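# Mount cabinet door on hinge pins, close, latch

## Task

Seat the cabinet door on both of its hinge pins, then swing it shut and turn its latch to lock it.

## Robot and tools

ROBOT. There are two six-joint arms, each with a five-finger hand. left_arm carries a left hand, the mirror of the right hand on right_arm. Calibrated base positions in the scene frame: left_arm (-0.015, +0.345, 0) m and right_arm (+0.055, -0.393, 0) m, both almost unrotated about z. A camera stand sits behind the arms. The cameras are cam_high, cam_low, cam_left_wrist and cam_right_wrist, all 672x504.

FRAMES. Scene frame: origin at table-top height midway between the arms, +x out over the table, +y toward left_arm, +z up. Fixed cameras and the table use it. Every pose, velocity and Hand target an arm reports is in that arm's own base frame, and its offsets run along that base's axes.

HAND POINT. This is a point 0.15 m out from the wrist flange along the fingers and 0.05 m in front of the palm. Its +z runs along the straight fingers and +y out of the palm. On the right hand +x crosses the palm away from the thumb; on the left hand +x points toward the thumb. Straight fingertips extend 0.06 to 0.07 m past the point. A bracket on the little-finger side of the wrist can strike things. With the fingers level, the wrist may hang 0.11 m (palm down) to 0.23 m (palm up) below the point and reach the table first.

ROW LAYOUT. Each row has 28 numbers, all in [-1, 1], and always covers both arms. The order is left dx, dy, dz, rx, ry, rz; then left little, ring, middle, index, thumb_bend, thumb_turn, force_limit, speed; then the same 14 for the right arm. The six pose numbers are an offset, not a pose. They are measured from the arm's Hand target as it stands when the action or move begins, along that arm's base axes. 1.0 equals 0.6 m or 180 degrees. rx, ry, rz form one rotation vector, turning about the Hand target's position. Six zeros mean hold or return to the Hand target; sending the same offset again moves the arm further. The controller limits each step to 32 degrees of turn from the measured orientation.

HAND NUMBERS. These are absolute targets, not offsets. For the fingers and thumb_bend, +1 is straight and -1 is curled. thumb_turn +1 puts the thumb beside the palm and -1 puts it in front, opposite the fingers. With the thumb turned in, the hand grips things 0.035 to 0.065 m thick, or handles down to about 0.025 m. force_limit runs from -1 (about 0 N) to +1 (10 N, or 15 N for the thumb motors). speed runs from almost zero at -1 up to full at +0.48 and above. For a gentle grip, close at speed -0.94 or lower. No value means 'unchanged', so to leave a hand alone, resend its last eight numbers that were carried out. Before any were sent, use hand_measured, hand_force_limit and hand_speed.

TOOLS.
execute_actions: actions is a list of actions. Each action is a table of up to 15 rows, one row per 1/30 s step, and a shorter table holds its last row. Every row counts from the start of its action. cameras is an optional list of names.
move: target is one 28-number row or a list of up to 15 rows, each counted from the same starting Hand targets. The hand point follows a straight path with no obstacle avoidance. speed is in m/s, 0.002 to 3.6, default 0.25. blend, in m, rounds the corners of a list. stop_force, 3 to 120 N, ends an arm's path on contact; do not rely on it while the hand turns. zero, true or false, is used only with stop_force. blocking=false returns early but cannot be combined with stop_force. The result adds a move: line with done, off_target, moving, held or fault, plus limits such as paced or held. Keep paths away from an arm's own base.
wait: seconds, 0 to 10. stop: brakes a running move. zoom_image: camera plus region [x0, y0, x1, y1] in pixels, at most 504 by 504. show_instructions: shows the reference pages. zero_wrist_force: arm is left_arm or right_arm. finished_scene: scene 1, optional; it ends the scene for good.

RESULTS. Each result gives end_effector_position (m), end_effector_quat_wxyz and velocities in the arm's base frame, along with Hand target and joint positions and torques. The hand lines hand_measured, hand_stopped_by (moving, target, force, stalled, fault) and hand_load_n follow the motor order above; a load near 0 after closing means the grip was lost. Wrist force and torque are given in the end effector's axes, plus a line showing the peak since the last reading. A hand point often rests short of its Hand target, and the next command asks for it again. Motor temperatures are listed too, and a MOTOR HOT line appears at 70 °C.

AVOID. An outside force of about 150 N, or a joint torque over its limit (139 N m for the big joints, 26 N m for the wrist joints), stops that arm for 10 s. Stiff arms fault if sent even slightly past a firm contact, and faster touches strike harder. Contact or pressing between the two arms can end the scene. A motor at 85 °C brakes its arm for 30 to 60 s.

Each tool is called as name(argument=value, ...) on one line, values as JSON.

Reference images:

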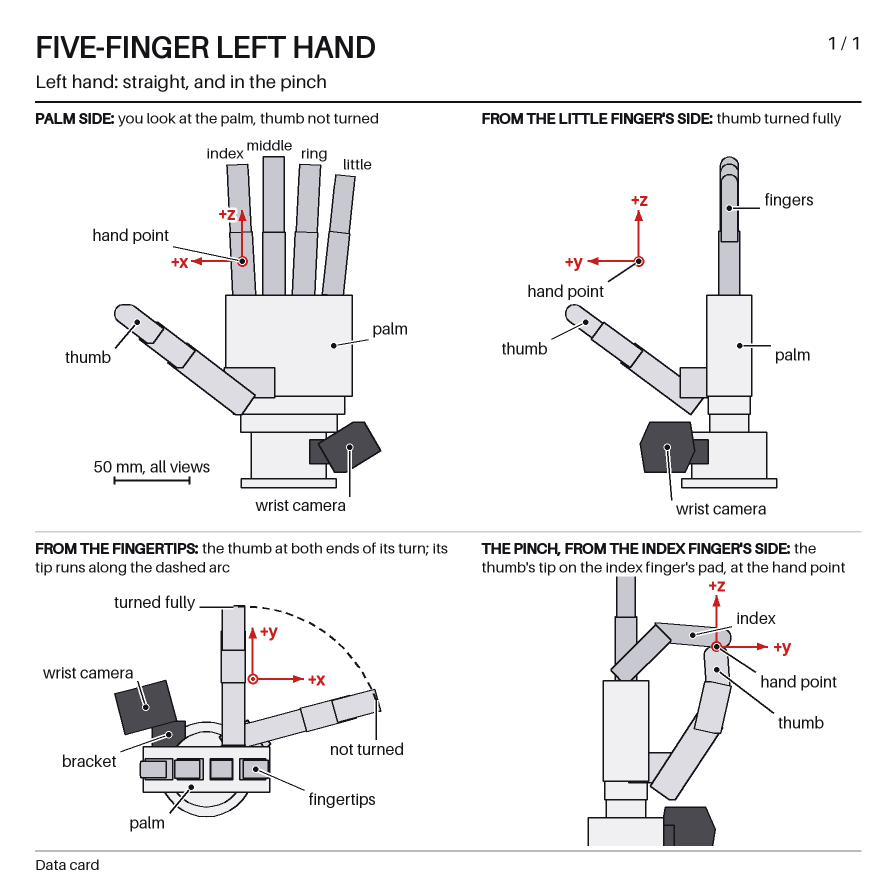

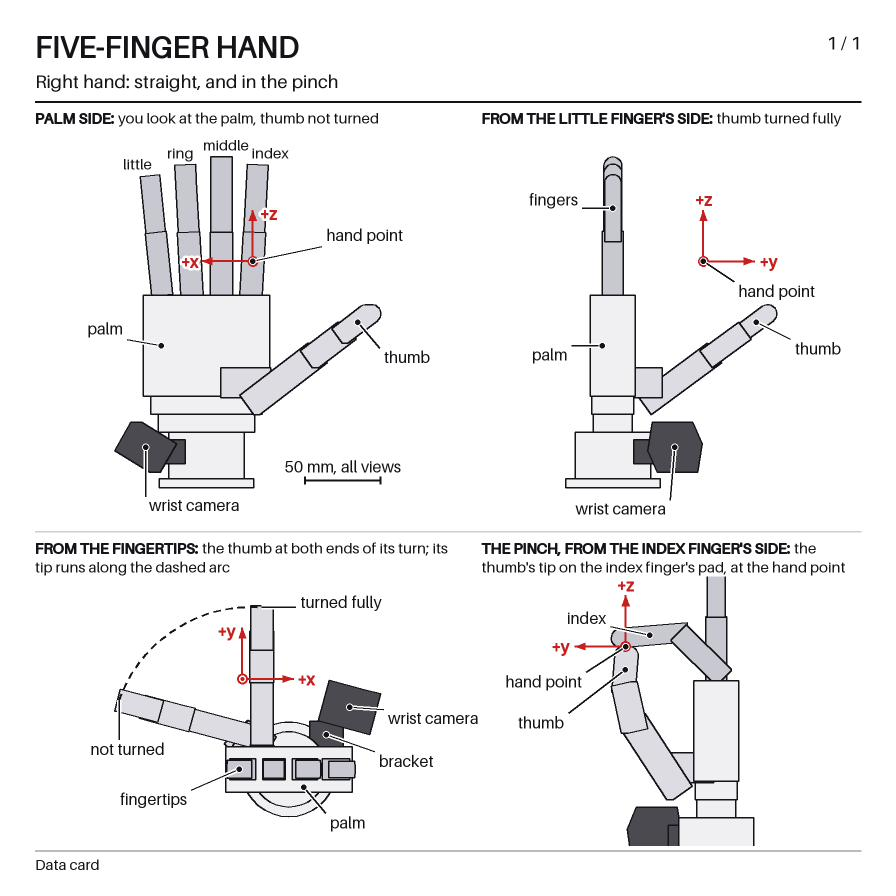

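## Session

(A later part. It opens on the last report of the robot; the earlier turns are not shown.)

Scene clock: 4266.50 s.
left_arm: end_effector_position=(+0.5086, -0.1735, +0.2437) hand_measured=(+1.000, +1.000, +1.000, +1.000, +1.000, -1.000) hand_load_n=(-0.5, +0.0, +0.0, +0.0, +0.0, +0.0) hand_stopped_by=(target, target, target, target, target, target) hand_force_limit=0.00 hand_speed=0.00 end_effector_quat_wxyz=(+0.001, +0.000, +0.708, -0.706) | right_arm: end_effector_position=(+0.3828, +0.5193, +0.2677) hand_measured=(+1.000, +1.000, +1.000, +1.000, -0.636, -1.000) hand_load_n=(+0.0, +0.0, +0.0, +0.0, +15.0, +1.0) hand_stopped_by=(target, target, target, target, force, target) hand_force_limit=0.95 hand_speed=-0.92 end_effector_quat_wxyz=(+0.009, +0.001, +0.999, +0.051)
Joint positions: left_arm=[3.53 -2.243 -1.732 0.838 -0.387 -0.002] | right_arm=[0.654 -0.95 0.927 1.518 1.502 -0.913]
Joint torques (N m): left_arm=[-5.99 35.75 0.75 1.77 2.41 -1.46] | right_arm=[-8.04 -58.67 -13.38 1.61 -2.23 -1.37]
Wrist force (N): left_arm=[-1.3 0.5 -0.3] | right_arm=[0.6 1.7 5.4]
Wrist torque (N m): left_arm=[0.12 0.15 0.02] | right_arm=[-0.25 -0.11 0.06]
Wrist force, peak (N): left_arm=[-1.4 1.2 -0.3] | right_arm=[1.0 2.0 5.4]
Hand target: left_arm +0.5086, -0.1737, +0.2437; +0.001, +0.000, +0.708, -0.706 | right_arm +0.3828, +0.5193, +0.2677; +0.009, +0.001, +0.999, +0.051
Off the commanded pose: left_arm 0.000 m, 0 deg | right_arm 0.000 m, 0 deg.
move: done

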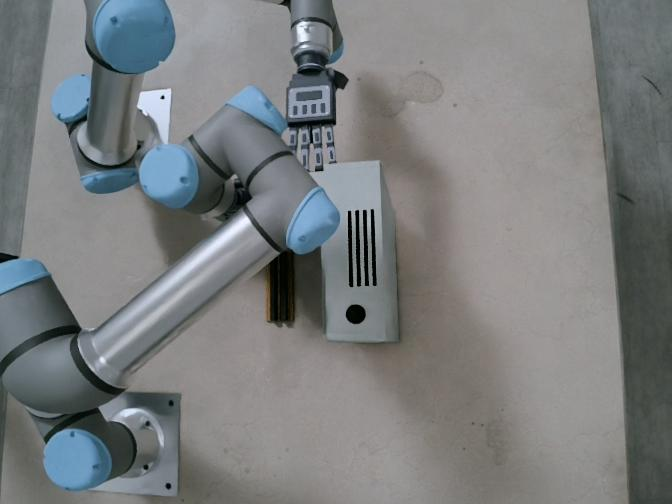

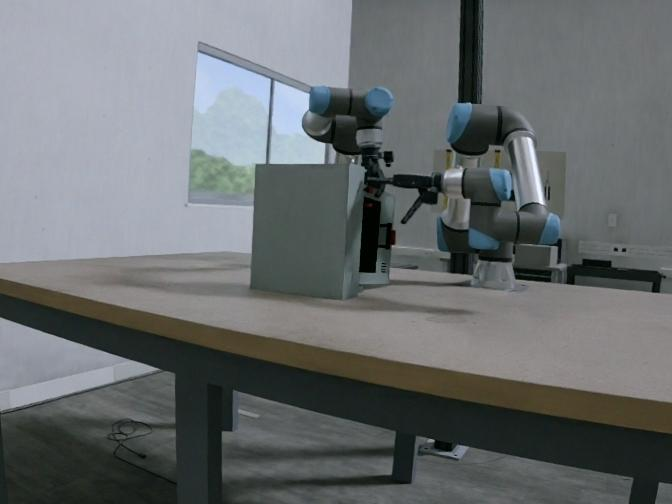

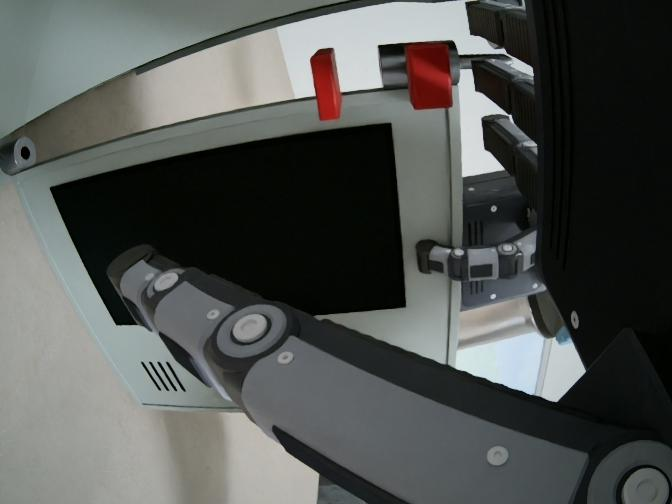

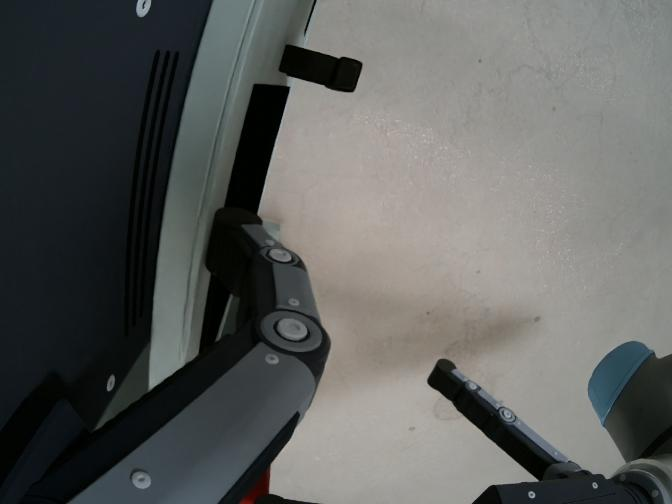

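move(target=[0,0,-0.0575,0,0,0,1,1,1,1,1,-1,0,0, 0,0,0,0,0,0,1,1,1,1,-1,-1,0.95,-0.92], speed=0.012, stop_force=22, cameras=["cam_left_wrist"])

zoom_image(camera="cam_left_wrist", region=[300, 0, 552, 189])

Scene clock: 4277.60 s.
left_arm: end_effector_position=(+0.5086, -0.1737, +0.2092) hand_measured=(+1.000, +1.000, +1.000, +1.000, +1.000, -1.000) hand_load_n=(+0.0, +0.0, +2.0, +0.0, +0.0, +0.0) hand_stopped_by=(target, target, target, target, target, target) hand_force_limit=0.00 hand_speed=0.00 end_effector_quat_wxyz=(+0.001, +0.000, +0.708, -0.706) | right_arm: end_effector_position=(+0.3828, +0.5193, +0.2677) hand_measured=(+1.000, +1.000, +1.000, +1.000, -0.636, -1.000) hand_load_n=(+0.0, +0.0, +0.0, +0.0, +15.5, +1.5) hand_stopped_by=(target, target, target, target, force, target) hand_force_limit=0.95 hand_speed=-0.92 end_effector_quat_wxyz=(+0.009, +0.001, +0.999, +0.051)
Joint positions: left_arm=[3.53 -2.306 -1.737 0.907 -0.387 -0.002] | right_arm=[0.654 -0.95 0.927 1.518 1.502 -0.913]
Joint torques (N m): left_arm=[-4.2 31.8 -2.84 3.93 0.18 -1.43] | right_arm=[-4.79 -58.49 -25.26 3.34 -1.7 -1.16]
Wrist force (N): left_arm=[-7.2 -14.2 -2.9] | right_arm=[4.3 0.6 9.2]
Wrist torque (N m): left_arm=[0.70 -0.21 0.11] | right_arm=[-0.39 -0.30 0.09]
Wrist force, peak (N): left_arm=[-7.0 -14.6 -2.9] | right_arm=[3.8 0.8 9.7]
Hand target: left_arm +0.5086, -0.1737, +0.2092; +0.001, +0.000, +0.708, -0.706 | right_arm +0.3828, +0.5193, +0.2677; +0.009, +0.001, +0.999, +0.051
Off the commanded pose: left_arm 0.000 m, 0 deg | right_arm 0.000 m, 0 deg.
move: done
Images, in order (width x height): cam_left_wrist 672x504.

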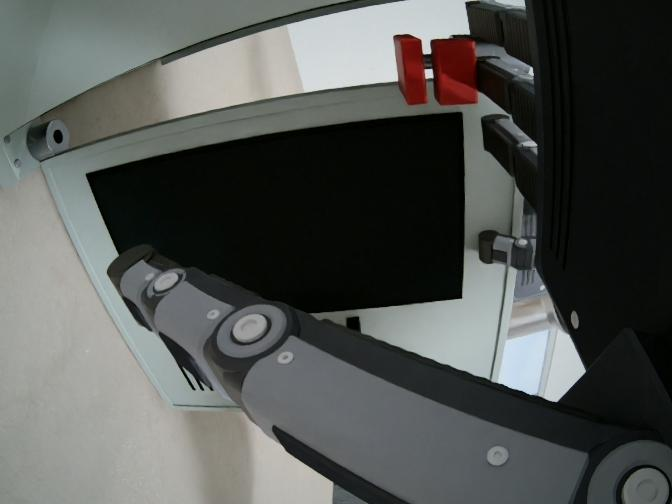

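Scaled by 2.000 from the camera's 672x504 image, which has a finer 960x720 frame.

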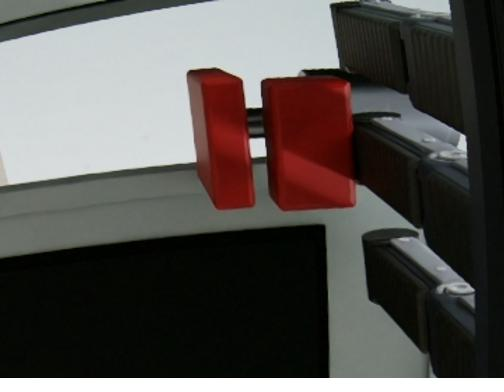

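move(target=[0.0163,0,0.0005,0,0,0,1,1,1,1,1,-1,0,0, 0.0160,0,0.0072,0,0.01273,0,1,1,1,1,-1,-1,0.95,-0.92], speed=0.01, cameras=["cam_left_wrist"])

zoom_image(camera="cam_left_wrist", region=[300, 0, 552, 189])

Scene clock: 4294.77 s.
left_arm: end_effector_position=(+0.5183, -0.1737, +0.2095) hand_measured=(+1.000, +1.000, +1.000, +1.000, +1.000, -1.000) hand_load_n=(+0.0, +0.0, +2.0, +0.0, +0.0, +0.0) hand_stopped_by=(target, target, target, target, target, target) hand_force_limit=0.00 hand_speed=0.00 end_effector_quat_wxyz=(+0.001, +0.001, +0.708, -0.706) | right_arm: end_effector_position=(+0.3923, +0.5193, +0.2720) hand_measured=(+1.000, +1.000, +1.000, +1.000, -0.636, -1.000) hand_load_n=(+0.0, +0.0, +0.5, +0.0, +16.0, +1.0) hand_stopped_by=(target, target, target, target, force, target) hand_force_limit=0.95 hand_speed=-0.92 end_effector_quat_wxyz=(-0.011, +0.002, +0.999, +0.051) end_effector_velocity=(+0.001, +0.000, +0.001) end_effector_angular_velocity=(+0.001, -0.001, +0.001)
Joint positions: left_arm=[3.523 -2.32 -1.705 0.889 -0.38 -0.002] | right_arm=[0.633 -0.911 0.857 1.582 1.477 -0.933]
Joint velocities: left_arm=[within noise] | right_arm=[-0.001 0.002 -0.006 0.003 -0.001 -0.001]
Joint torques (N m): left_arm=[-3.72 29.93 30.2 -4.41 10.9 -1.42] | right_arm=[-8.75 -51.46 -33.51 5.05 -1.99 -1.28]
Wrist force (N): left_arm=[24.9 -14.2 -6.7] | right_arm=[3.7 0.1 13.4]
Wrist torque (N m): left_arm=[0.84 1.49 2.03] | right_arm=[-0.51 -0.36 0.04]
Wrist force, peak (N): left_arm=[24.9 -14.2 -6.7] | right_arm=[3.4 0.5 14.0]
Hand target: left_arm +0.5184, -0.1737, +0.2095; +0.001, +0.000, +0.708, -0.706 | right_arm +0.3924, +0.5193, +0.2720; -0.011, +0.002, +0.999, +0.051
Off the commanded pose: left_arm 0.000 m, 0 deg | right_arm 0.000 m, 0 deg.
move: done
Images, in order (width x height): cam_left_wrist 672x504.

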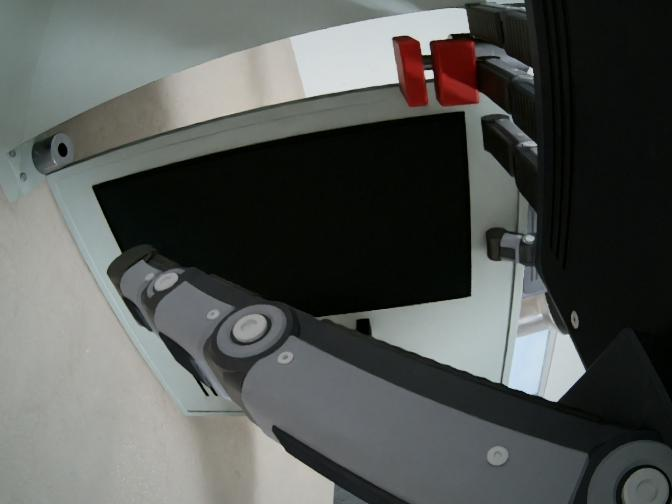

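Scaled by 2.000 from the camera's 672x504 image, which has a finer 960x720 frame.

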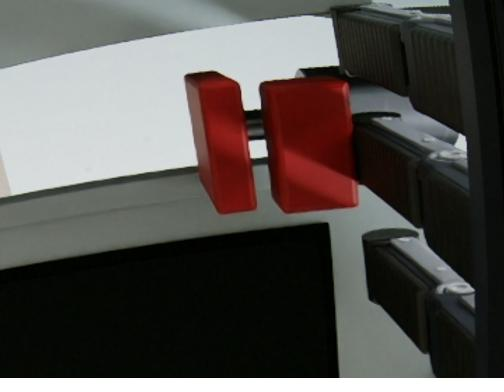

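move(target=[-0.0163,0,-0.0005,0,0,0,1,1,1,1,1,-1,0,0, -0.0160,0,-0.0072,0,-0.01273,0,1,1,1,1,-1,-1,0.95,-0.92], speed=0.015)

execute_actions(actions=[[[0,0,0,0,0,0,0,0,1,1,1,-1,0,0, 0,0,0,0,0,0,1,1,1,1,-1,-1,0.95,-0.92]]], cameras=["cam_left_wrist"])

Scene clock: 4315.63 s.
left_arm: end_effector_position=(+0.5087, -0.1737, +0.2092) hand_measured=(+1.000, +1.000, +1.000, +1.000, +1.000, -1.000) hand_load_n=(+0.0, +0.0, +2.0, +0.0, +0.0, +0.0) hand_stopped_by=(target, target, target, target, target, target) hand_force_limit=0.00 hand_speed=0.00 end_effector_quat_wxyz=(+0.001, +0.000, +0.708, -0.706) | right_arm: end_effector_position=(+0.3828, +0.5193, +0.2677) hand_measured=(+1.000, +1.000, +1.000, +1.000, -0.636, -1.000) hand_load_n=(+0.0, +0.5, +0.5, +0.0, +15.0, +1.0) hand_stopped_by=(target, target, target, target, force, target) hand_force_limit=0.95 hand_speed=-0.92 end_effector_quat_wxyz=(+0.009, +0.001, +0.999, +0.051) end_effector_velocity=(-0.001, +0.000, -0.001) end_effector_angular_velocity=(-0.001, +0.000, +0.000)
Joint positions: left_arm=[3.53 -2.306 -1.737 0.906 -0.387 -0.002] | right_arm=[0.654 -0.95 0.926 1.518 1.502 -0.913]
Joint velocities: left_arm=[within noise] | right_arm=[0.001 -0.001 0.005 -0.003 0.001 0.001]
Joint torques (N m): left_arm=[3.39 46.88 -2.22 3.79 -4.32 1.22] | right_arm=[0.71 -52.66 -12.51 -0.91 3.56 1.9]
Wrist force (N): left_arm=[-5.5 -14.3 -3.7] | right_arm=[8.4 2.0 -3.5]
Wrist torque (N m): left_arm=[0.70 -0.18 0.22] | right_arm=[0.13 -0.13 0.16]
Wrist force, peak (N): left_arm=[25.8 -14.1 -7.6] | right_arm=[4.0 0.3 13.2]
Hand target: left_arm +0.5086, -0.1737, +0.2092; +0.001, +0.000, +0.708, -0.706 | right_arm +0.3828, +0.5193, +0.2677; +0.009, +0.001, +0.999, +0.051
Off the commanded pose: left_arm 0.000 m, 0 deg | right_arm 0.000 m, 0 deg.
move: done

Scene clock: 4316.33 s.
left_arm: end_effector_position=(+0.5087, -0.1737, +0.2092) hand_measured=(+0.000, +0.644, +1.000, +1.000, +1.000, -1.000) hand_load_n=(+0.0, +3.5, +2.0, +0.0, +0.0, +0.0) hand_stopped_by=(target, force, target, target, target, target) hand_force_limit=0.00 hand_speed=0.00 end_effector_quat_wxyz=(+0.001, +0.000, +0.708, -0.706) | right_arm: end_effector_position=(+0.3828, +0.5193, +0.2677) hand_measured=(+1.000, +1.000, +1.000, +1.000, -0.636, -1.000) hand_load_n=(+0.0, +0.5, +0.0, +0.0, +15.5, +0.5) hand_stopped_by=(target, target, target, target, force, target) hand_force_limit=0.95 hand_speed=-0.92 end_effector_quat_wxyz=(+0.009, +0.001, +0.999, +0.051)
Joint positions: left_arm=[3.53 -2.306 -1.737 0.907 -0.387 -0.002] | right_arm=[0.654 -0.95 0.927 1.518 1.502 -0.913]
Joint torques (N m): left_arm=[-4.48 39.83 -4.94 4.19 -3.72 1.33] | right_arm=[-5.09 -56.54 -17.13 -1.22 3.58 1.88]
Wrist force (N): left_arm=[-14.0 -16.6 -3.3] | right_arm=[12.7 1.3 2.7]
Wrist torque (N m): left_arm=[0.82 -0.61 0.10] | right_arm=[-0.14 -0.25 -0.01]
Wrist force, peak (N): left_arm=[-13.7 -19.9 -3.5] | right_arm=[13.2 1.5 2.9]
Hand target: left_arm +0.5086, -0.1737, +0.2092; +0.001, +0.000, +0.708, -0.706 | right_arm +0.3828, +0.5193, +0.2677; +0.009, +0.001, +0.999, +0.051
Off the commanded pose: left_arm 0.000 m, 0 deg | right_arm 0.000 m, 0 deg.
Step readings (end_effector_position of left_arm | right_arm):
0: (+0.5087, -0.1737, +0.2092) | (+0.3828, +0.5193, +0.2677)
1: (+0.5087, -0.1737, +0.2092) | (+0.3828, +0.5193, +0.2677)
2: (+0.5087, -0.1737, +0.2092) | (+0.3828, +0.5193, +0.2677)
4: (+0.5087, -0.1737, +0.2092) | (+0.3828, +0.5193, +0.2677)
8: (+0.5087, -0.1737, +0.2092) | (+0.3828, +0.5193, +0.2677)
15: (+0.5087, -0.1737, +0.2092) | (+0.3828, +0.5193, +0.2677)
Images, in order (width x height): cam_left_wrist 672x504.

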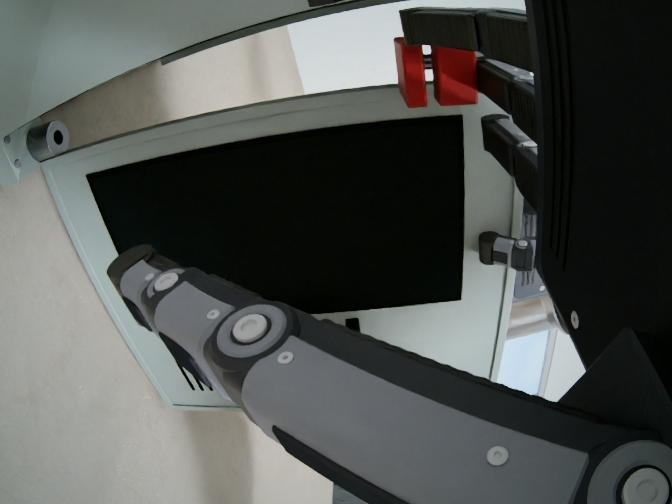

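execute_actions(actions=[[[0,0,0,0,0,0,0,1,1,1,1,-1,0,0, 0,0,0,0,0,0,1,1,1,1,-1,-1,0.95,-0.92]]])

move(target=[0,0,0.0575,0,0,0,0,1,1,1,1,-1,0,0, 0,0,0,0,0,0,1,1,1,1,-1,-1,0.95,-0.92], speed=0.02)

move(target=[-0.005,0.0333,0,0,0,0,-0.3,-0.3,1,1,1,-1,0,0, 0,0,0,0,0,0,1,1,1,1,-1,-1,0.95,-0.92], speed=0.04, cameras=["cam_left_wrist"])

zoom_image(camera="cam_left_wrist", region=[300, 0, 552, 189])

Scene clock: 4339.20 s.
left_arm: end_effector_position=(+0.5086, -0.1737, +0.2091) hand_measured=(+0.000, +1.000, +1.000, +1.000, +1.000, -1.000) hand_load_n=(+0.0, +0.0, +2.0, +0.0, +0.0, +0.0) hand_stopped_by=(target, target, target, target, target, target) hand_force_limit=0.00 hand_speed=0.00 end_effector_quat_wxyz=(+0.001, +0.000, +0.708, -0.706) | right_arm: end_effector_position=(+0.3828, +0.5193, +0.2677) hand_measured=(+1.000, +1.000, +1.000, +1.000, -0.636, -1.000) hand_load_n=(+0.0, +0.0, +0.0, +0.0, +15.5, +1.0) hand_stopped_by=(target, target, target, target, force, target) hand_force_limit=0.95 hand_speed=-0.92 end_effector_quat_wxyz=(+0.009, +0.001, +0.999, +0.051)
Joint positions: left_arm=[3.53 -2.306 -1.737 0.907 -0.387 -0.002] | right_arm=[0.654 -0.95 0.927 1.518 1.502 -0.913]
Joint torques (N m): left_arm=[-5.74 40.45 4.12 -0.71 -1.85 1.18] | right_arm=[-5.33 -49.98 -25.76 3.01 0.77 0.03]
Wrist force (N): left_arm=[-4.2 -14.1 -3.1] | right_arm=[6.6 1.8 -0.5]
Wrist torque (N m): left_arm=[0.68 -0.11 0.28] | right_arm=[0.01 -0.06 0.14]
Wrist force, peak (N): left_arm=[-14.1 -17.2 -3.2] | right_arm=[13.1 1.1 3.0]
Hand target: left_arm +0.5086, -0.1737, +0.2092; +0.001, +0.000, +0.708, -0.706 | right_arm +0.3828, +0.5193, +0.2677; +0.009, +0.001, +0.999, +0.051
Off the commanded pose: left_arm 0.000 m, 0 deg | right_arm 0.000 m, 0 deg.
Step readings (end_effector_position of left_arm | right_arm):
0: (+0.5086, -0.1737, +0.2092) | (+0.3828, +0.5193, +0.2677)
1: (+0.5086, -0.1737, +0.2092) | (+0.3828, +0.5193, +0.2677)
2: (+0.5086, -0.1737, +0.2092) | (+0.3828, +0.5193, +0.2677)
4: (+0.5086, -0.1737, +0.2091) | (+0.3828, +0.5193, +0.2677)
8: (+0.5086, -0.1737, +0.2091) | (+0.3828, +0.5193, +0.2677)
15: (+0.5086, -0.1737, +0.2091) | (+0.3828, +0.5193, +0.2677)

Scene clock: 4341.27 s.
left_arm: end_effector_position=(+0.5086, -0.1737, +0.2435) hand_measured=(+0.000, +1.000, +1.000, +1.000, +1.000, -1.000) hand_load_n=(+0.0, +0.0, +0.0, +0.0, +0.0, +0.0) hand_stopped_by=(target, target, target, target, target, target) hand_force_limit=0.00 hand_speed=0.00 end_effector_quat_wxyz=(+0.001, +0.000, +0.708, -0.706) | right_arm: end_effector_position=(+0.3828, +0.5193, +0.2677) hand_measured=(+1.000, +1.000, +1.000, +1.000, -0.636, -1.000) hand_load_n=(+0.0, +0.0, +0.0, +0.0, +15.0, +1.0) hand_stopped_by=(target, target, target, target, force, target) hand_force_limit=0.95 hand_speed=-0.92 end_effector_quat_wxyz=(+0.009, +0.001, +0.999, +0.051)
Joint positions: left_arm=[3.53 -2.243 -1.732 0.839 -0.387 -0.002] | right_arm=[0.654 -0.95 0.927 1.518 1.502 -0.913]
Joint torques (N m): left_arm=[-2.79 48.88 26.61 -3.46 -0.99 0.89] | right_arm=[1.95 -47.05 -21.24 3.09 -0.9 -0.87]
Wrist force (N): left_arm=[-1.0 0.4 -0.3] | right_arm=[2.4 2.6 1.4]
Wrist torque (N m): left_arm=[0.10 0.11 0.05] | right_arm=[0.00 -0.16 0.00]
Wrist force, peak (N): left_arm=[-4.2 -14.1 -3.0] | right_arm=[6.6 1.9 -0.4]
Hand target: left_arm +0.5086, -0.1737, +0.2437; +0.001, +0.000, +0.708, -0.706 | right_arm +0.3828, +0.5193, +0.2677; +0.009, +0.001, +0.999, +0.051
Off the commanded pose: left_arm 0.000 m, 0 deg | right_arm 0.000 m, 0 deg.
move: done

Scene clock: 4342.20 s.
left_arm: end_effector_position=(+0.5057, -0.1539, +0.2437) hand_measured=(-0.300, -0.300, +1.000, +1.000, +1.000, -1.000) hand_load_n=(+0.0, +0.0, +0.0, +0.0, +0.0, +0.0) hand_stopped_by=(target, target, target, target, target, target) hand_force_limit=0.00 hand_speed=0.00 end_effector_quat_wxyz=(+0.001, +0.000, +0.708, -0.706) | right_arm: end_effector_position=(+0.3828, +0.5193, +0.2677) hand_measured=(+1.000, +1.000, +1.000, +1.000, -0.636, -1.000) hand_load_n=(+0.0, +0.0, +0.0, +0.0, +15.0, +1.5) hand_stopped_by=(target, target, target, target, force, target) hand_force_limit=0.95 hand_speed=-0.92 end_effector_quat_wxyz=(+0.009, +0.001, +0.999, +0.051)
Joint positions: left_arm=[3.567 -2.243 -1.732 0.838 -0.424 -0.002] | right_arm=[0.654 -0.95 0.927 1.518 1.502 -0.913]
Joint torques (N m): left_arm=[5.76 34.65 27.36 -3.75 -2.7 1.81] | right_arm=[0.73 -53.13 -18.54 3.37 -0.75 -0.8]
Wrist force (N): left_arm=[-1.0 0.6 -0.5] | right_arm=[2.4 2.7 1.7]
Wrist torque (N m): left_arm=[0.15 0.11 -0.04] | right_arm=[0.00 -0.17 0.00]
Wrist force, peak (N): left_arm=[-1.2 0.6 -0.6] | right_arm=[2.7 2.9 1.6]
Hand target: left_arm +0.5056, -0.1537, +0.2437; +0.001, +0.000, +0.708, -0.706 | right_arm +0.3828, +0.5193, +0.2677; +0.009, +0.001, +0.999, +0.051
Off the commanded pose: left_arm 0.000 m, 0 deg | right_arm 0.000 m, 0 deg.
move: done
Images, in order (width x height): cam_left_wrist 672x504.

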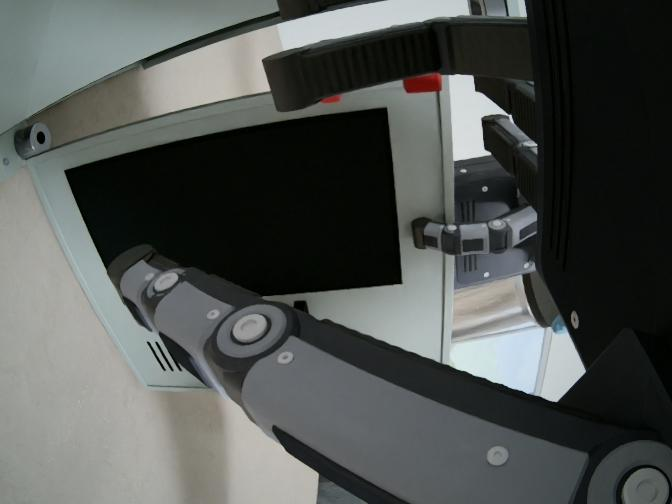

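Scaled by 2.000 from the camera's 672x504 image, which has a finer 960x720 frame.

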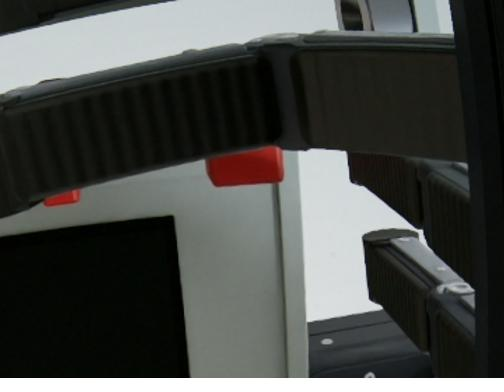

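move(target=[0,0,0,0,0,0,-1,-1,1,1,1,-1,0,0, 0,0,0,0,0,0,1,1,1,1,-1,-1,0.95,-0.92], speed=0.04, cameras=["cam_left_wrist"])

Scene clock: 4345.83 s.
left_arm: end_effector_position=(+0.5056, -0.1537, +0.2437) hand_measured=(-1.000, -1.000, +1.000, +1.000, +1.000, -1.000) hand_load_n=(+0.0, +0.0, +0.0, +0.0, +0.0, +0.0) hand_stopped_by=(target, target, target, target, target, target) hand_force_limit=0.00 hand_speed=0.00 end_effector_quat_wxyz=(+0.001, +0.000, +0.708, -0.706) | right_arm: end_effector_position=(+0.3828, +0.5193, +0.2677) hand_measured=(+1.000, +1.000, +1.000, +1.000, -0.636, -1.000) hand_load_n=(+0.0, +0.0, +0.0, +0.0, +15.5, +1.0) hand_stopped_by=(target, target, target, target, force, target) hand_force_limit=0.95 hand_speed=-0.92 end_effector_quat_wxyz=(+0.009, +0.001, +0.999, +0.051)
Joint positions: left_arm=[3.567 -2.243 -1.731 0.838 -0.424 -0.002] | right_arm=[0.654 -0.95 0.927 1.518 1.502 -0.913]
Joint torques (N m): left_arm=[6.41 35.93 26.83 -3.59 -2.84 1.57] | right_arm=[2.03 -56.95 -13.93 3.2 -0.87 -0.82]
Wrist force (N): left_arm=[-0.9 0.6 -0.6] | right_arm=[2.7 2.8 1.6]
Wrist torque (N m): left_arm=[0.15 0.09 -0.04] | right_arm=[0.02 -0.21 0.02]
Wrist force, peak (N): left_arm=[-1.3 1.0 -0.8] | right_arm=[2.6 2.9 1.9]
Hand target: left_arm +0.5056, -0.1537, +0.2437; +0.001, +0.000, +0.708, -0.706 | right_arm +0.3828, +0.5193, +0.2677; +0.009, +0.001, +0.999, +0.051
Off the commanded pose: left_arm 0.000 m, 0 deg | right_arm 0.000 m, 0 deg.
move: done
Images, in order (width x height): cam_left_wrist 672x504.

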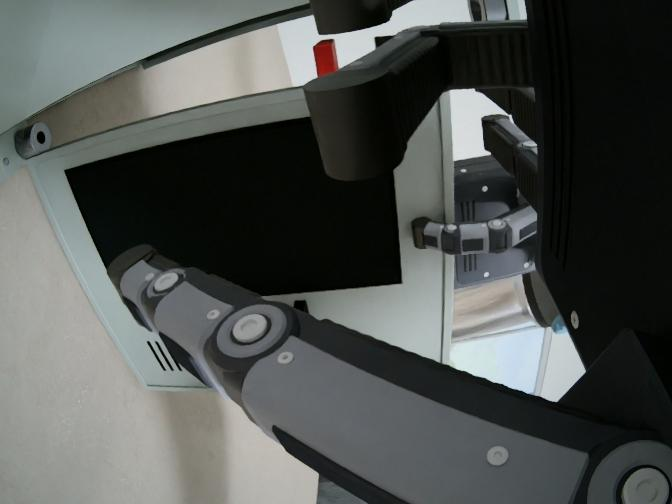

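move(target=[0,-0.0333,0,0,0,0,-1,-1,1,1,1,-1,0,0, 0,0,0,0,0,0,1,1,1,1,-1,-1,0.95,-0.92], speed=0.04)

move(target=[0,0,-0.0575,0,0,0,-1,-1,1,1,1,-1,0,0, 0,0,0,0,0,0,1,1,1,1,-1,-1,0.95,-0.92], speed=0.015, stop_force=22, cameras=["cam_left_wrist"])

Scene clock: 4367.77 s.
left_arm: end_effector_position=(+0.5056, -0.1735, +0.2437) hand_measured=(-1.000, -1.000, +1.000, +1.000, +1.000, -1.000) hand_load_n=(+0.0, +0.0, +0.0, +0.0, +0.0, +0.0) hand_stopped_by=(target, target, target, target, target, target) hand_force_limit=0.00 hand_speed=0.00 end_effector_quat_wxyz=(+0.001, +0.000, +0.708, -0.706) | right_arm: end_effector_position=(+0.3828, +0.5193, +0.2677) hand_measured=(+1.000, +1.000, +1.000, +1.000, -0.636, -1.000) hand_load_n=(+0.0, +0.0, +0.0, +0.0, +15.0, +1.0) hand_stopped_by=(target, target, target, target, force, target) hand_force_limit=0.95 hand_speed=-0.92 end_effector_quat_wxyz=(+0.009, +0.001, +0.999, +0.051)
Joint positions: left_arm=[3.532 -2.238 -1.742 0.843 -0.39 -0.002] | right_arm=[0.654 -0.95 0.927 1.518 1.502 -0.913]
Joint torques (N m): left_arm=[-5.39 49.42 0.58 1.82 2.26 -1.39] | right_arm=[1.21 -57.33 -13.04 3.29 -0.95 -0.79]
Wrist force (N): left_arm=[-0.9 0.8 -0.8] | right_arm=[2.5 2.8 1.9]
Wrist torque (N m): left_arm=[0.20 0.08 -0.01] | right_arm=[0.01 -0.19 0.01]
Wrist force, peak (N): left_arm=[-1.5 0.5 -0.7] | right_arm=[2.5 2.8 1.9]
Hand target: left_arm +0.5056, -0.1737, +0.2437; +0.001, +0.000, +0.708, -0.706 | right_arm +0.3828, +0.5193, +0.2677; +0.009, +0.001, +0.999, +0.051
Off the commanded pose: left_arm 0.000 m, 0 deg | right_arm 0.000 m, 0 deg.
move: done

Scene clock: 4371.07 s.
left_arm: end_effector_position=(+0.5056, -0.1737, +0.2092) hand_measured=(-1.000, -1.000, +1.000, +1.000, +1.000, -1.000) hand_load_n=(+0.0, +0.0, +2.0, +0.0, +0.0, +0.0) hand_stopped_by=(target, target, target, target, target, target) hand_force_limit=0.00 hand_speed=0.00 end_effector_quat_wxyz=(+0.001, +0.000, +0.708, -0.706) | right_arm: end_effector_position=(+0.3828, +0.5193, +0.2677) hand_measured=(+1.000, +1.000, +1.000, +1.000, -0.636, -1.000) hand_load_n=(+0.0, +0.0, +0.0, +0.0, +15.5, +1.0) hand_stopped_by=(target, target, target, target, force, target) hand_force_limit=0.95 hand_speed=-0.92 end_effector_quat_wxyz=(+0.009, +0.001, +0.999, +0.051)
Joint positions: left_arm=[3.532 -2.301 -1.747 0.912 -0.389 -0.002] | right_arm=[0.654 -0.95 0.927 1.518 1.502 -0.913]
Joint torques (N m): left_arm=[-5.84 31.95 -2.31 4.01 0.22 -1.38] | right_arm=[1.19 -56.31 -15.63 3.29 -0.99 -0.77]
Wrist force (N): left_arm=[-6.2 -14.2 -2.8] | right_arm=[6.5 1.5 4.8]
Wrist torque (N m): left_arm=[0.70 -0.30 0.13] | right_arm=[-0.19 -0.31 0.04]
Wrist force, peak (N): left_arm=[-6.6 -14.6 -2.7] | right_arm=[6.5 1.5 4.8]
Hand target: left_arm +0.5056, -0.1737, +0.2092; +0.001, +0.000, +0.708, -0.706 | right_arm +0.3828, +0.5193, +0.2677; +0.009, +0.001, +0.999, +0.051
Off the commanded pose: left_arm 0.000 m, 0 deg | right_arm 0.000 m, 0 deg.
move: done
Images, in order (width x height): cam_left_wrist 672x504.

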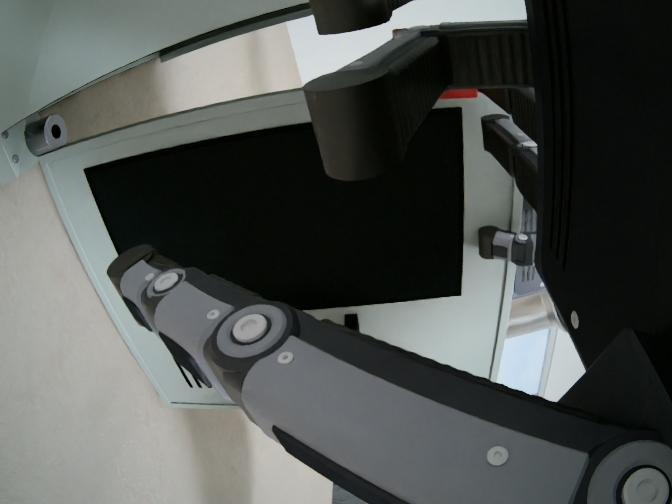

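Now swing by the first half step.

move(target=[0.0163,0,0.0005,0,0,0,-1,-1,1,1,1,-1,0,0, 0.0160,0,0.0072,0,0.01273,0,1,1,1,1,-1,-1,0.95,-0.92], speed=0.012)

Scene clock: 4375.23 s.
left_arm: end_effector_position=(+0.5154, -0.1737, +0.2095) hand_measured=(-1.000, -1.000, +1.000, +1.000, +1.000, -1.000) hand_load_n=(+0.0, +0.0, +1.5, +0.0, +0.0, +0.0) hand_stopped_by=(target, target, target, target, target, target) hand_force_limit=0.00 hand_speed=0.00 end_effector_quat_wxyz=(+0.001, +0.000, +0.708, -0.706) | right_arm: end_effector_position=(+0.3924, +0.5193, +0.2720) hand_measured=(+1.000, +1.000, +1.000, +1.000, -0.636, -1.000) hand_load_n=(+0.0, +0.0, +0.0, +0.0, +16.0, +1.0) hand_stopped_by=(target, target, target, target, force, target) hand_force_limit=0.95 hand_speed=-0.92 end_effector_quat_wxyz=(-0.011, +0.002, +0.999, +0.051)
Joint positions: left_arm=[3.525 -2.315 -1.715 0.894 -0.382 -0.002] | right_arm=[0.633 -0.911 0.857 1.582 1.477 -0.933]
Joint torques (N m): left_arm=[-8.39 32.25 22.75 -1.77 1.11 -1.38] | right_arm=[-8.79 -51.6 -31.57 5.16 -2.46 -1.36]
Wrist force (N): left_arm=[-5.8 -14.0 -2.7] | right_arm=[1.9 1.2 12.8]
Wrist torque (N m): left_arm=[0.66 -0.24 0.15] | right_arm=[-0.40 -0.23 0.00]
Wrist force, peak (N): left_arm=[-6.5 -14.7 -3.2] | right_arm=[2.5 1.2 12.7]
Hand target: left_arm +0.5154, -0.1737, +0.2095; +0.001, +0.000, +0.708, -0.706 | right_arm +0.3924, +0.5193, +0.2720; -0.011, +0.002, +0.999, +0.051
Off the commanded pose: left_arm 0.000 m, 0 deg | right_arm 0.000 m, 0 deg.
move: done

move(target=[0.0163,0,0.0006,0,0,0,-1,-1,1,1,1,-1,0,0, 0.0163,0,0.0060,0,0.01273,0,1,1,1,1,-1,-1,0.95,-0.92], speed=0.012)

Scene clock: 4381.43 s.
left_arm: end_effector_position=(+0.5252, -0.1737, +0.2098) hand_measured=(-1.000, -1.000, +1.000, +1.000, +1.000, -1.000) hand_load_n=(+0.0, +0.0, +1.5, +0.0, +0.0, +0.0) hand_stopped_by=(target, target, target, target, target, target) hand_force_limit=0.00 hand_speed=0.00 end_effector_quat_wxyz=(+0.001, +0.000, +0.708, -0.706) | right_arm: end_effector_position=(+0.4021, +0.5193, +0.2756) hand_measured=(+1.000, +1.000, +1.000, +1.000, -0.636, -1.000) hand_load_n=(+0.0, -0.5, +0.0, +0.0, +16.0, +1.0) hand_stopped_by=(target, target, target, target, force, target) hand_force_limit=0.95 hand_speed=-0.92 end_effector_quat_wxyz=(-0.031, +0.003, +0.998, +0.050) end_effector_velocity=(+0.001, +0.000, +0.001) end_effector_angular_velocity=(+0.001, -0.001, +0.000)
Joint positions: left_arm=[3.518 -2.33 -1.682 0.876 -0.376 -0.002] | right_arm=[0.613 -0.869 0.783 1.649 1.453 -0.953]
Joint velocities: left_arm=[within noise] | right_arm=[-0.001 0.002 -0.005 0.002 0 -0.001]
Joint torques (N m): left_arm=[-7.96 32.83 24.67 -1.65 1.2 -1.39] | right_arm=[-8.75 -52.74 -29.53 5.2 -2.62 -1.25]
Wrist force (N): left_arm=[-5.2 -13.9 -2.8] | right_arm=[1.0 1.3 12.8]
Wrist torque (N m): left_arm=[0.62 -0.17 0.14] | right_arm=[-0.40 -0.24 -0.03]
Wrist force, peak (N): left_arm=[-6.5 -14.2 -2.9] | right_arm=[1.0 1.4 13.7]
Hand target: left_arm +0.5252, -0.1737, +0.2098; +0.001, +0.000, +0.708, -0.706 | right_arm +0.4022, +0.5193, +0.2756; -0.031, +0.003, +0.998, +0.050
Off the commanded pose: left_arm 0.000 m, 0 deg | right_arm 0.000 m, 0 deg.
move: done

move(target=[0,0,0.0067,0,0,0,-1,-1,1,1,1,-1,0,0, 0,0,0,0,0,0,1,1,1,1,-1,-1,0.95,-0.92], speed=0.012)

move(target=[0,0,0.0050,0,0,0,-1,-1,1,1,1,-1,0,0, 0,0,0,0,0,0,1,1,1,1,-1,-1,0.95,-0.92], speed=0.012)

move(target=[0,0,0.0050,0,0,0,-1,-1,1,1,1,-1,0,0, 0,0,0,0,0,0,1,1,1,1,-1,-1,0.95,-0.92], speed=0.012)

Scene clock: 4388.00 s.
left_arm: end_effector_position=(+0.5252, -0.1737, +0.2137) hand_measured=(-1.000, -1.000, +1.000, +1.000, +1.000, -1.000) hand_load_n=(+0.0, +0.0, +2.0, +0.0, +0.0, +0.0) hand_stopped_by=(target, target, target, target, target, target) hand_force_limit=0.00 hand_speed=0.00 end_effector_quat_wxyz=(+0.001, +0.000, +0.708, -0.706) | right_arm: end_effector_position=(+0.4022, +0.5193, +0.2756) hand_measured=(+1.000, +1.000, +1.000, +1.000, -0.636, -1.000) hand_load_n=(+0.0, +0.0, +0.0, +0.0, +15.5, +1.0) hand_stopped_by=(target, target, target, target, force, target) hand_force_limit=0.95 hand_speed=-0.92 end_effector_quat_wxyz=(-0.031, +0.003, +0.998, +0.050)
Joint positions: left_arm=[3.518 -2.323 -1.682 0.869 -0.376 -0.002] | right_arm=[0.612 -0.868 0.782 1.649 1.453 -0.953]
Joint torques (N m): left_arm=[-8.04 47.02 23.56 -1.85 1.19 -0.98] | right_arm=[-8.83 -52.42 -31.25 5.32 -2.52 -1.32]
Wrist force (N): left_arm=[-5.0 -13.4 -2.2] | right_arm=[1.0 1.3 13.2]
Wrist torque (N m): left_arm=[0.56 -0.19 0.14] | right_arm=[-0.43 -0.24 -0.04]
Wrist force, peak (N): left_arm=[-5.4 -14.2 -2.9] | right_arm=[1.0 1.1 13.5]
Hand target: left_arm +0.5252, -0.1737, +0.2139; +0.001, +0.000, +0.708, -0.706 | right_arm +0.4022, +0.5193, +0.2756; -0.031, +0.003, +0.998, +0.050
Off the commanded pose: left_arm 0.000 m, 0 deg | right_arm 0.000 m, 0 deg.
move: done

Scene clock: 4388.70 s.
left_arm: end_effector_position=(+0.5252, -0.1737, +0.2167) hand_measured=(-1.000, -1.000, +1.000, +1.000, +1.000, -1.000) hand_load_n=(+0.0, +0.0, +1.5, +0.0, +0.0, +0.0) hand_stopped_by=(target, target, target, target, target, target) hand_force_limit=0.00 hand_speed=0.00 end_effector_quat_wxyz=(+0.001, +0.000, +0.708, -0.706) | right_arm: end_effector_position=(+0.4022, +0.5193, +0.2756) hand_measured=(+1.000, +1.000, +1.000, +1.000, -0.636, -1.000) hand_load_n=(+0.0, +0.0, +0.0, +0.0, +16.0, +1.0) hand_stopped_by=(target, target, target, target, force, target) hand_force_limit=0.95 hand_speed=-0.92 end_effector_quat_wxyz=(-0.031, +0.003, +0.998, +0.050)
Joint positions: left_arm=[3.518 -2.318 -1.682 0.863 -0.376 -0.002] | right_arm=[0.612 -0.868 0.782 1.649 1.453 -0.953]
Joint torques (N m): left_arm=[-7.9 48.82 24.21 -1.82 1.2 -0.21] | right_arm=[-9.06 -52.74 -31.47 5.41 -2.4 -1.2]
Wrist force (N): left_arm=[-5.2 -12.7 -2.1] | right_arm=[1.1 1.4 12.8]
Wrist torque (N m): left_arm=[0.55 -0.16 0.11] | right_arm=[-0.41 -0.24 -0.03]
Wrist force, peak (N): left_arm=[-5.1 -13.4 -2.1] | right_arm=[1.2 1.4 13.4]
Hand target: left_arm +0.5252, -0.1737, +0.2169; +0.001, +0.000, +0.708, -0.706 | right_arm +0.4022, +0.5193, +0.2756; -0.031, +0.003, +0.998, +0.050
Off the commanded pose: left_arm 0.000 m, 0 deg | right_arm 0.000 m, 0 deg.
move: done

Scene clock: 4389.40 s.
left_arm: end_effector_position=(+0.5252, -0.1737, +0.2197) hand_measured=(-1.000, -1.000, +1.000, +1.000, +1.000, -1.000) hand_load_n=(+0.0, +0.0, +1.5, +0.0, +0.0, +0.0) hand_stopped_by=(target, target, target, target, target, target) hand_force_limit=0.00 hand_speed=0.00 end_effector_quat_wxyz=(+0.001, +0.000, +0.708, -0.706) | right_arm: end_effector_position=(+0.4022, +0.5193, +0.2756) hand_measured=(+1.000, +1.000, +1.000, +1.000, -0.636, -1.000) hand_load_n=(+0.0, +0.0, +0.0, +0.0, +16.0, +1.5) hand_stopped_by=(target, target, target, target, force, target) hand_force_limit=0.95 hand_speed=-0.92 end_effector_quat_wxyz=(-0.031, +0.003, +0.998, +0.050)
Joint positions: left_arm=[3.518 -2.312 -1.681 0.857 -0.376 -0.002] | right_arm=[0.612 -0.868 0.782 1.649 1.453 -0.953]
Joint torques (N m): left_arm=[-7.09 48.86 24.71 -2.21 1.02 0.68] | right_arm=[-8.69 -52.6 -30.98 5.36 -2.19 -1.2]
Wrist force (N): left_arm=[-5.5 -12.4 -1.9] | right_arm=[1.2 1.4 13.5]
Wrist torque (N m): left_arm=[0.49 -0.11 0.09] | right_arm=[-0.44 -0.27 -0.02]
Wrist force, peak (N): left_arm=[-5.5 -12.8 -2.0] | right_arm=[1.2 1.4 13.5]
Hand target: left_arm +0.5252, -0.1737, +0.2199; +0.001, +0.000, +0.708, -0.706 | right_arm +0.4022, +0.5193, +0.2756; -0.031, +0.003, +0.998, +0.050
Off the commanded pose: left_arm 0.000 m, 0 deg | right_arm 0.000 m, 0 deg.
move: done

move(target=[0,0,0.0067,0,0,0,-1,-1,1,1,1,-1,0,0, 0,0,0,0,0,0,1,1,1,1,-1,-1,0.95,-0.92], speed=0.012)

move(target=[0,0,0.0050,0,0,0,-1,-1,1,1,1,-1,0,0, 0,0,0,0,0,0,1,1,1,1,-1,-1,0.95,-0.92], speed=0.012)

move(target=[0,0,0.0050,0,0,0,-1,-1,1,1,1,-1,0,0, 0,0,0,0,0,0,1,1,1,1,-1,-1,0.95,-0.92], speed=0.012)

Scene clock: 4395.13 s.
left_arm: end_effector_position=(+0.5252, -0.1737, +0.2237) hand_measured=(-1.000, -1.000, +1.000, +1.000, +1.000, -1.000) hand_load_n=(+0.0, +0.0, +1.5, +0.0, +0.0, +0.0) hand_stopped_by=(target, target, target, target, target, target) hand_force_limit=0.00 hand_speed=0.00 end_effector_quat_wxyz=(+0.001, +0.000, +0.708, -0.706) | right_arm: end_effector_position=(+0.4022, +0.5193, +0.2756) hand_measured=(+1.000, +1.000, +1.000, +1.000, -0.636, -1.000) hand_load_n=(+0.0, +0.0, +0.0, +0.0, +16.0, +1.0) hand_stopped_by=(target, target, target, target, force, target) hand_force_limit=0.95 hand_speed=-0.92 end_effector_quat_wxyz=(-0.031, +0.003, +0.998, +0.050)
Joint positions: left_arm=[3.518 -2.305 -1.681 0.85 -0.376 -0.002] | right_arm=[0.612 -0.868 0.782 1.649 1.453 -0.953]
Joint torques (N m): left_arm=[-5.67 46.63 24.74 -1.94 0.15 -0.2] | right_arm=[-7.27 -52.03 -31.04 5.21 -1.34 -1.12]
Wrist force (N): left_arm=[-5.4 -11.7 -1.7] | right_arm=[1.2 1.7 13.0]
Wrist torque (N m): left_arm=[0.47 -0.13 0.08] | right_arm=[-0.38 -0.25 -0.02]
Wrist force, peak (N): left_arm=[-5.5 -12.5 -2.1] | right_arm=[1.0 1.5 13.4]
Hand target: left_arm +0.5252, -0.1737, +0.2239; +0.001, +0.000, +0.708, -0.706 | right_arm +0.4022, +0.5193, +0.2756; -0.031, +0.003, +0.998, +0.050
Off the commanded pose: left_arm 0.000 m, 0 deg | right_arm 0.000 m, 0 deg.
move: done

Scene clock: 4395.83 s.
left_arm: end_effector_position=(+0.5252, -0.1737, +0.2267) hand_measured=(-1.000, -1.000, +1.000, +1.000, +1.000, -1.000) hand_load_n=(+0.0, +0.0, +1.5, +0.0, +0.0, +0.0) hand_stopped_by=(target, target, target, target, target, target) hand_force_limit=0.00 hand_speed=0.00 end_effector_quat_wxyz=(+0.001, +0.000, +0.708, -0.706) | right_arm: end_effector_position=(+0.4022, +0.5193, +0.2756) hand_measured=(+1.000, +1.000, +1.000, +1.000, -0.636, -1.000) hand_load_n=(+0.0, +0.0, +0.0, +0.0, +16.0, +1.0) hand_stopped_by=(target, target, target, target, force, target) hand_force_limit=0.95 hand_speed=-0.92 end_effector_quat_wxyz=(-0.031, +0.003, +0.998, +0.050)
Joint positions: left_arm=[3.518 -2.3 -1.681 0.844 -0.376 -0.002] | right_arm=[0.612 -0.868 0.782 1.649 1.453 -0.953]
Joint torques (N m): left_arm=[-4.56 47.67 25.03 -1.98 -0.11 -1.17] | right_arm=[-6.15 -52.4 -31.57 5.03 -1.26 -1.05]
Wrist force (N): left_arm=[-5.2 -11.1 -1.6] | right_arm=[1.0 1.5 13.3]
Wrist torque (N m): left_arm=[0.48 -0.15 0.08] | right_arm=[-0.43 -0.23 -0.04]
Wrist force, peak (N): left_arm=[-5.5 -11.6 -1.7] | right_arm=[1.0 1.5 13.3]
Hand target: left_arm +0.5252, -0.1737, +0.2269; +0.001, +0.000, +0.708, -0.706 | right_arm +0.4022, +0.5193, +0.2756; -0.031, +0.003, +0.998, +0.050
Off the commanded pose: left_arm 0.000 m, 0 deg | right_arm 0.000 m, 0 deg.
move: done

Scene clock: 4396.53 s.
left_arm: end_effector_position=(+0.5252, -0.1737, +0.2297) hand_measured=(-1.000, -1.000, +1.000, +1.000, +1.000, -1.000) hand_load_n=(+0.0, +0.0, +0.5, +0.0, +0.0, +0.0) hand_stopped_by=(target, target, target, target, target, target) hand_force_limit=0.00 hand_speed=0.00 end_effector_quat_wxyz=(+0.001, +0.000, +0.708, -0.706) | right_arm: end_effector_position=(+0.4022, +0.5193, +0.2756) hand_measured=(+1.000, +1.000, +1.000, +1.000, -0.636, -1.000) hand_load_n=(+0.0, +0.0, +0.0, +0.0, +16.5, +1.0) hand_stopped_by=(target, target, target, target, force, target) hand_force_limit=0.95 hand_speed=-0.92 end_effector_quat_wxyz=(-0.031, +0.003, +0.998, +0.050)
Joint positions: left_arm=[3.518 -2.295 -1.68 0.838 -0.376 -0.002] | right_arm=[0.612 -0.868 0.782 1.649 1.453 -0.953]
Joint torques (N m): left_arm=[-4.81 49.98 26.12 -2.76 0.01 -1.06] | right_arm=[-6.28 -52.88 -30.17 5.1 -1.05 -1.1]
Wrist force (N): left_arm=[-2.4 -4.5 -4.4] | right_arm=[-0.2 4.2 11.7]
Wrist torque (N m): left_arm=[0.46 -0.06 0.08] | right_arm=[-0.27 -0.15 -0.18]
Wrist force, peak (N): left_arm=[-5.3 -11.2 -1.9] | right_arm=[0.7 2.4 13.1]
Hand target: left_arm +0.5252, -0.1737, +0.2299; +0.001, +0.000, +0.708, -0.706 | right_arm +0.4022, +0.5193, +0.2756; -0.031, +0.003, +0.998, +0.050
Off the commanded pose: left_arm 0.000 m, 0 deg | right_arm 0.000 m, 0 deg.
move: done

move(target=[[0,0,0.005,0,0,0,-1,-1,1,1,1,-1,0,0, 0,0,0,0,0,0,1,1,1,1,-1,-1,0.95,-0.92],[0,0.08,0.005,0,0,0,-1,-1,1,1,1,-1,0,0, 0,0,0,0,0,0,1,1,1,1,-1,-1,0.95,-0.92],[0.0463,0.1128,0.0502,0,0,0.1667,1,1,1,1,1,-1,0,0, 0,0,0,0,0,0,1,1,1,1,-1,-1,0.95,-0.92]], speed=[0.02,0.05,0.1], cameras=["cam_left_wrist"])

zoom_image(camera="cam_left_wrist", region=[300, 140, 552, 329])

Scene clock: 4414.40 s.
left_arm: end_effector_position=(+0.5530, -0.1060, +0.2600) hand_measured=(+1.000, +1.000, +1.000, +1.000, +1.000, -1.000) hand_load_n=(+0.0, +0.0, +0.0, +0.0, +0.0, +0.5) hand_stopped_by=(target, target, target, target, target, target) hand_force_limit=0.00 hand_speed=0.00 end_effector_quat_wxyz=(+0.184, -0.183, +0.684, -0.682) end_effector_velocity=(+0.000, +0.000, -0.001) end_effector_angular_velocity=(-0.001, +0.002, +0.000) | right_arm: end_effector_position=(+0.4022, +0.5193, +0.2756) hand_measured=(+1.000, +1.000, +1.000, +1.000, -0.636, -1.000) hand_load_n=(+0.0, +0.0, +0.0, +0.0, +17.0, +1.0) hand_stopped_by=(target, target, target, target, force, target) hand_force_limit=0.95 hand_speed=-0.92 end_effector_quat_wxyz=(-0.031, +0.003, +0.998, +0.050)
Joint positions: left_arm=[3.699 -2.1 -1.946 0.955 -0.032 -0.048] | right_arm=[0.612 -0.868 0.782 1.649 1.453 -0.953]
Joint velocities: left_arm=[0 -0.002 0.001 0.003 0 -0.005] | right_arm=[within noise]
Joint torques (N m): left_arm=[-3.16 30.51 25.85 2.29 2.64 -1.21] | right_arm=[-2.5 -52.78 -16.65 4.54 1 1.29]
Wrist force (N): left_arm=[-0.7 0.6 0.1] | right_arm=[1.1 5.4 7.3]
Wrist torque (N m): left_arm=[0.10 0.04 0.06] | right_arm=[-0.09 -0.06 -0.14]
Wrist force, peak (N): left_arm=[-2.0 -9.3 1.9] | right_arm=[-0.5 4.1 12.5]
Hand target: left_arm +0.5530, -0.1060, +0.2600; +0.184, -0.183, +0.684, -0.682 | right_arm +0.4022, +0.5193, +0.2756; -0.031, +0.003, +0.998, +0.050
Off the commanded pose: left_arm 0.000 m, 0 deg | right_arm 0.000 m, 0 deg.
move: done
Images, in order (width x height): cam_left_wrist 672x504.

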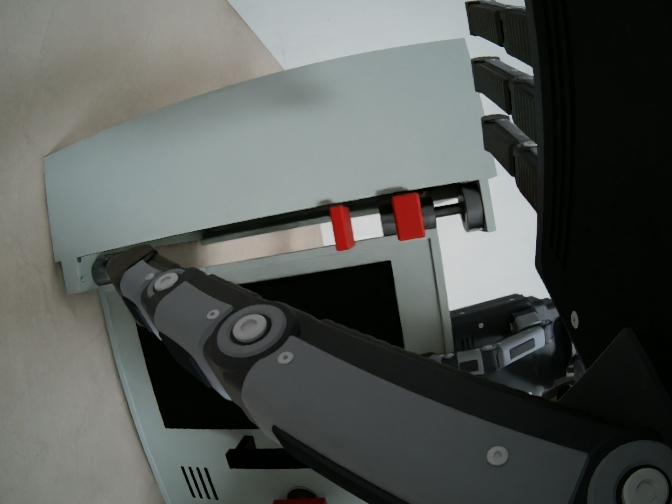

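Scaled by 2.000 from the camera's 672x504 image, which has a finer 960x720 frame.

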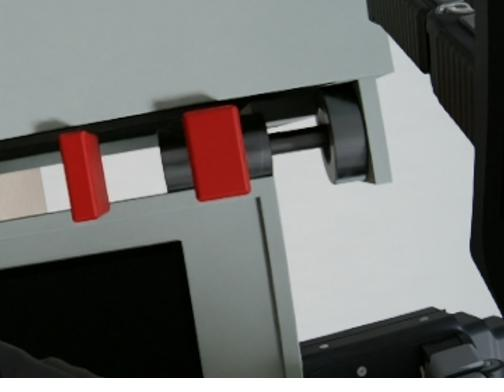

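move(target=[0,0.03,0,0,0,0,1,1,1,1,1,1,0,0, 0,0,0,0,0,0,1,1,1,1,-1,-1,0.95,-0.92], speed=0.1, cameras=["cam_left_wrist"])

zoom_image(camera="cam_left_wrist", region=[40, 160, 292, 349])

Scene clock: 4421.07 s.
left_arm: end_effector_position=(+0.5530, -0.0880, +0.2600) hand_measured=(+1.000, +1.000, +1.000, +1.000, +1.000, +1.000) hand_load_n=(+0.0, -0.5, +0.0, -0.5, +0.0, +0.0) hand_stopped_by=(target, target, target, target, target, target) hand_force_limit=0.00 hand_speed=0.00 end_effector_quat_wxyz=(+0.184, -0.183, +0.684, -0.682) end_effector_velocity=(+0.000, +0.000, +0.000) end_effector_angular_velocity=(+0.001, -0.002, +0.000) | right_arm: end_effector_position=(+0.4022, +0.5193, +0.2756) hand_measured=(+1.000, +1.000, +1.000, +1.000, -0.636, -1.000) hand_load_n=(+0.0, +0.0, +0.0, +0.0, +17.0, +1.0) hand_stopped_by=(target, target, target, target, force, target) hand_force_limit=0.95 hand_speed=-0.92 end_effector_quat_wxyz=(-0.031, +0.003, +0.998, +0.050)
Joint positions: left_arm=[3.732 -2.105 -1.936 0.931 -0.065 -0.029] | right_arm=[0.612 -0.868 0.782 1.649 1.453 -0.953]
Joint velocities: left_arm=[0 0.001 -0.002 -0.004 0 0.006] | right_arm=[within noise]
Joint torques (N m): left_arm=[6.61 44.49 -1.17 -3.34 -2.85 1.73] | right_arm=[0.54 -52.45 -17.27 4.14 1.85 1.21]
Wrist force (N): left_arm=[-0.8 0.8 0.1] | right_arm=[0.9 5.4 7.0]
Wrist torque (N m): left_arm=[0.14 0.06 -0.15] | right_arm=[-0.08 -0.01 -0.16]
Wrist force, peak (N): left_arm=[-1.0 1.0 0.0] | right_arm=[0.9 5.8 7.4]
Hand target: left_arm +0.5530, -0.0880, +0.2600; +0.184, -0.183, +0.684, -0.682 | right_arm +0.4022, +0.5193, +0.2756; -0.031, +0.003, +0.998, +0.050
Off the commanded pose: left_arm 0.000 m, 0 deg | right_arm 0.000 m, 0 deg.
move: done
Images, in order (width x height): cam_left_wrist 672x504.

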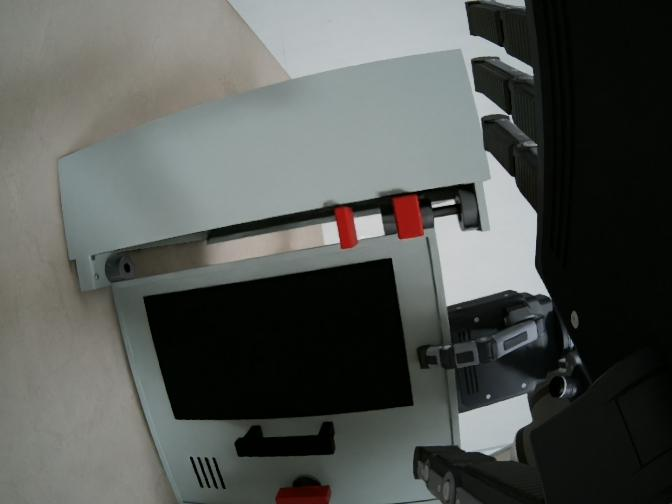

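Scaled by 2.000 from the camera's 672x504 image, which has a finer 960x720 frame.

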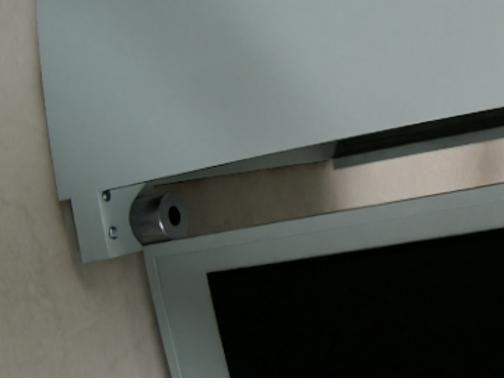

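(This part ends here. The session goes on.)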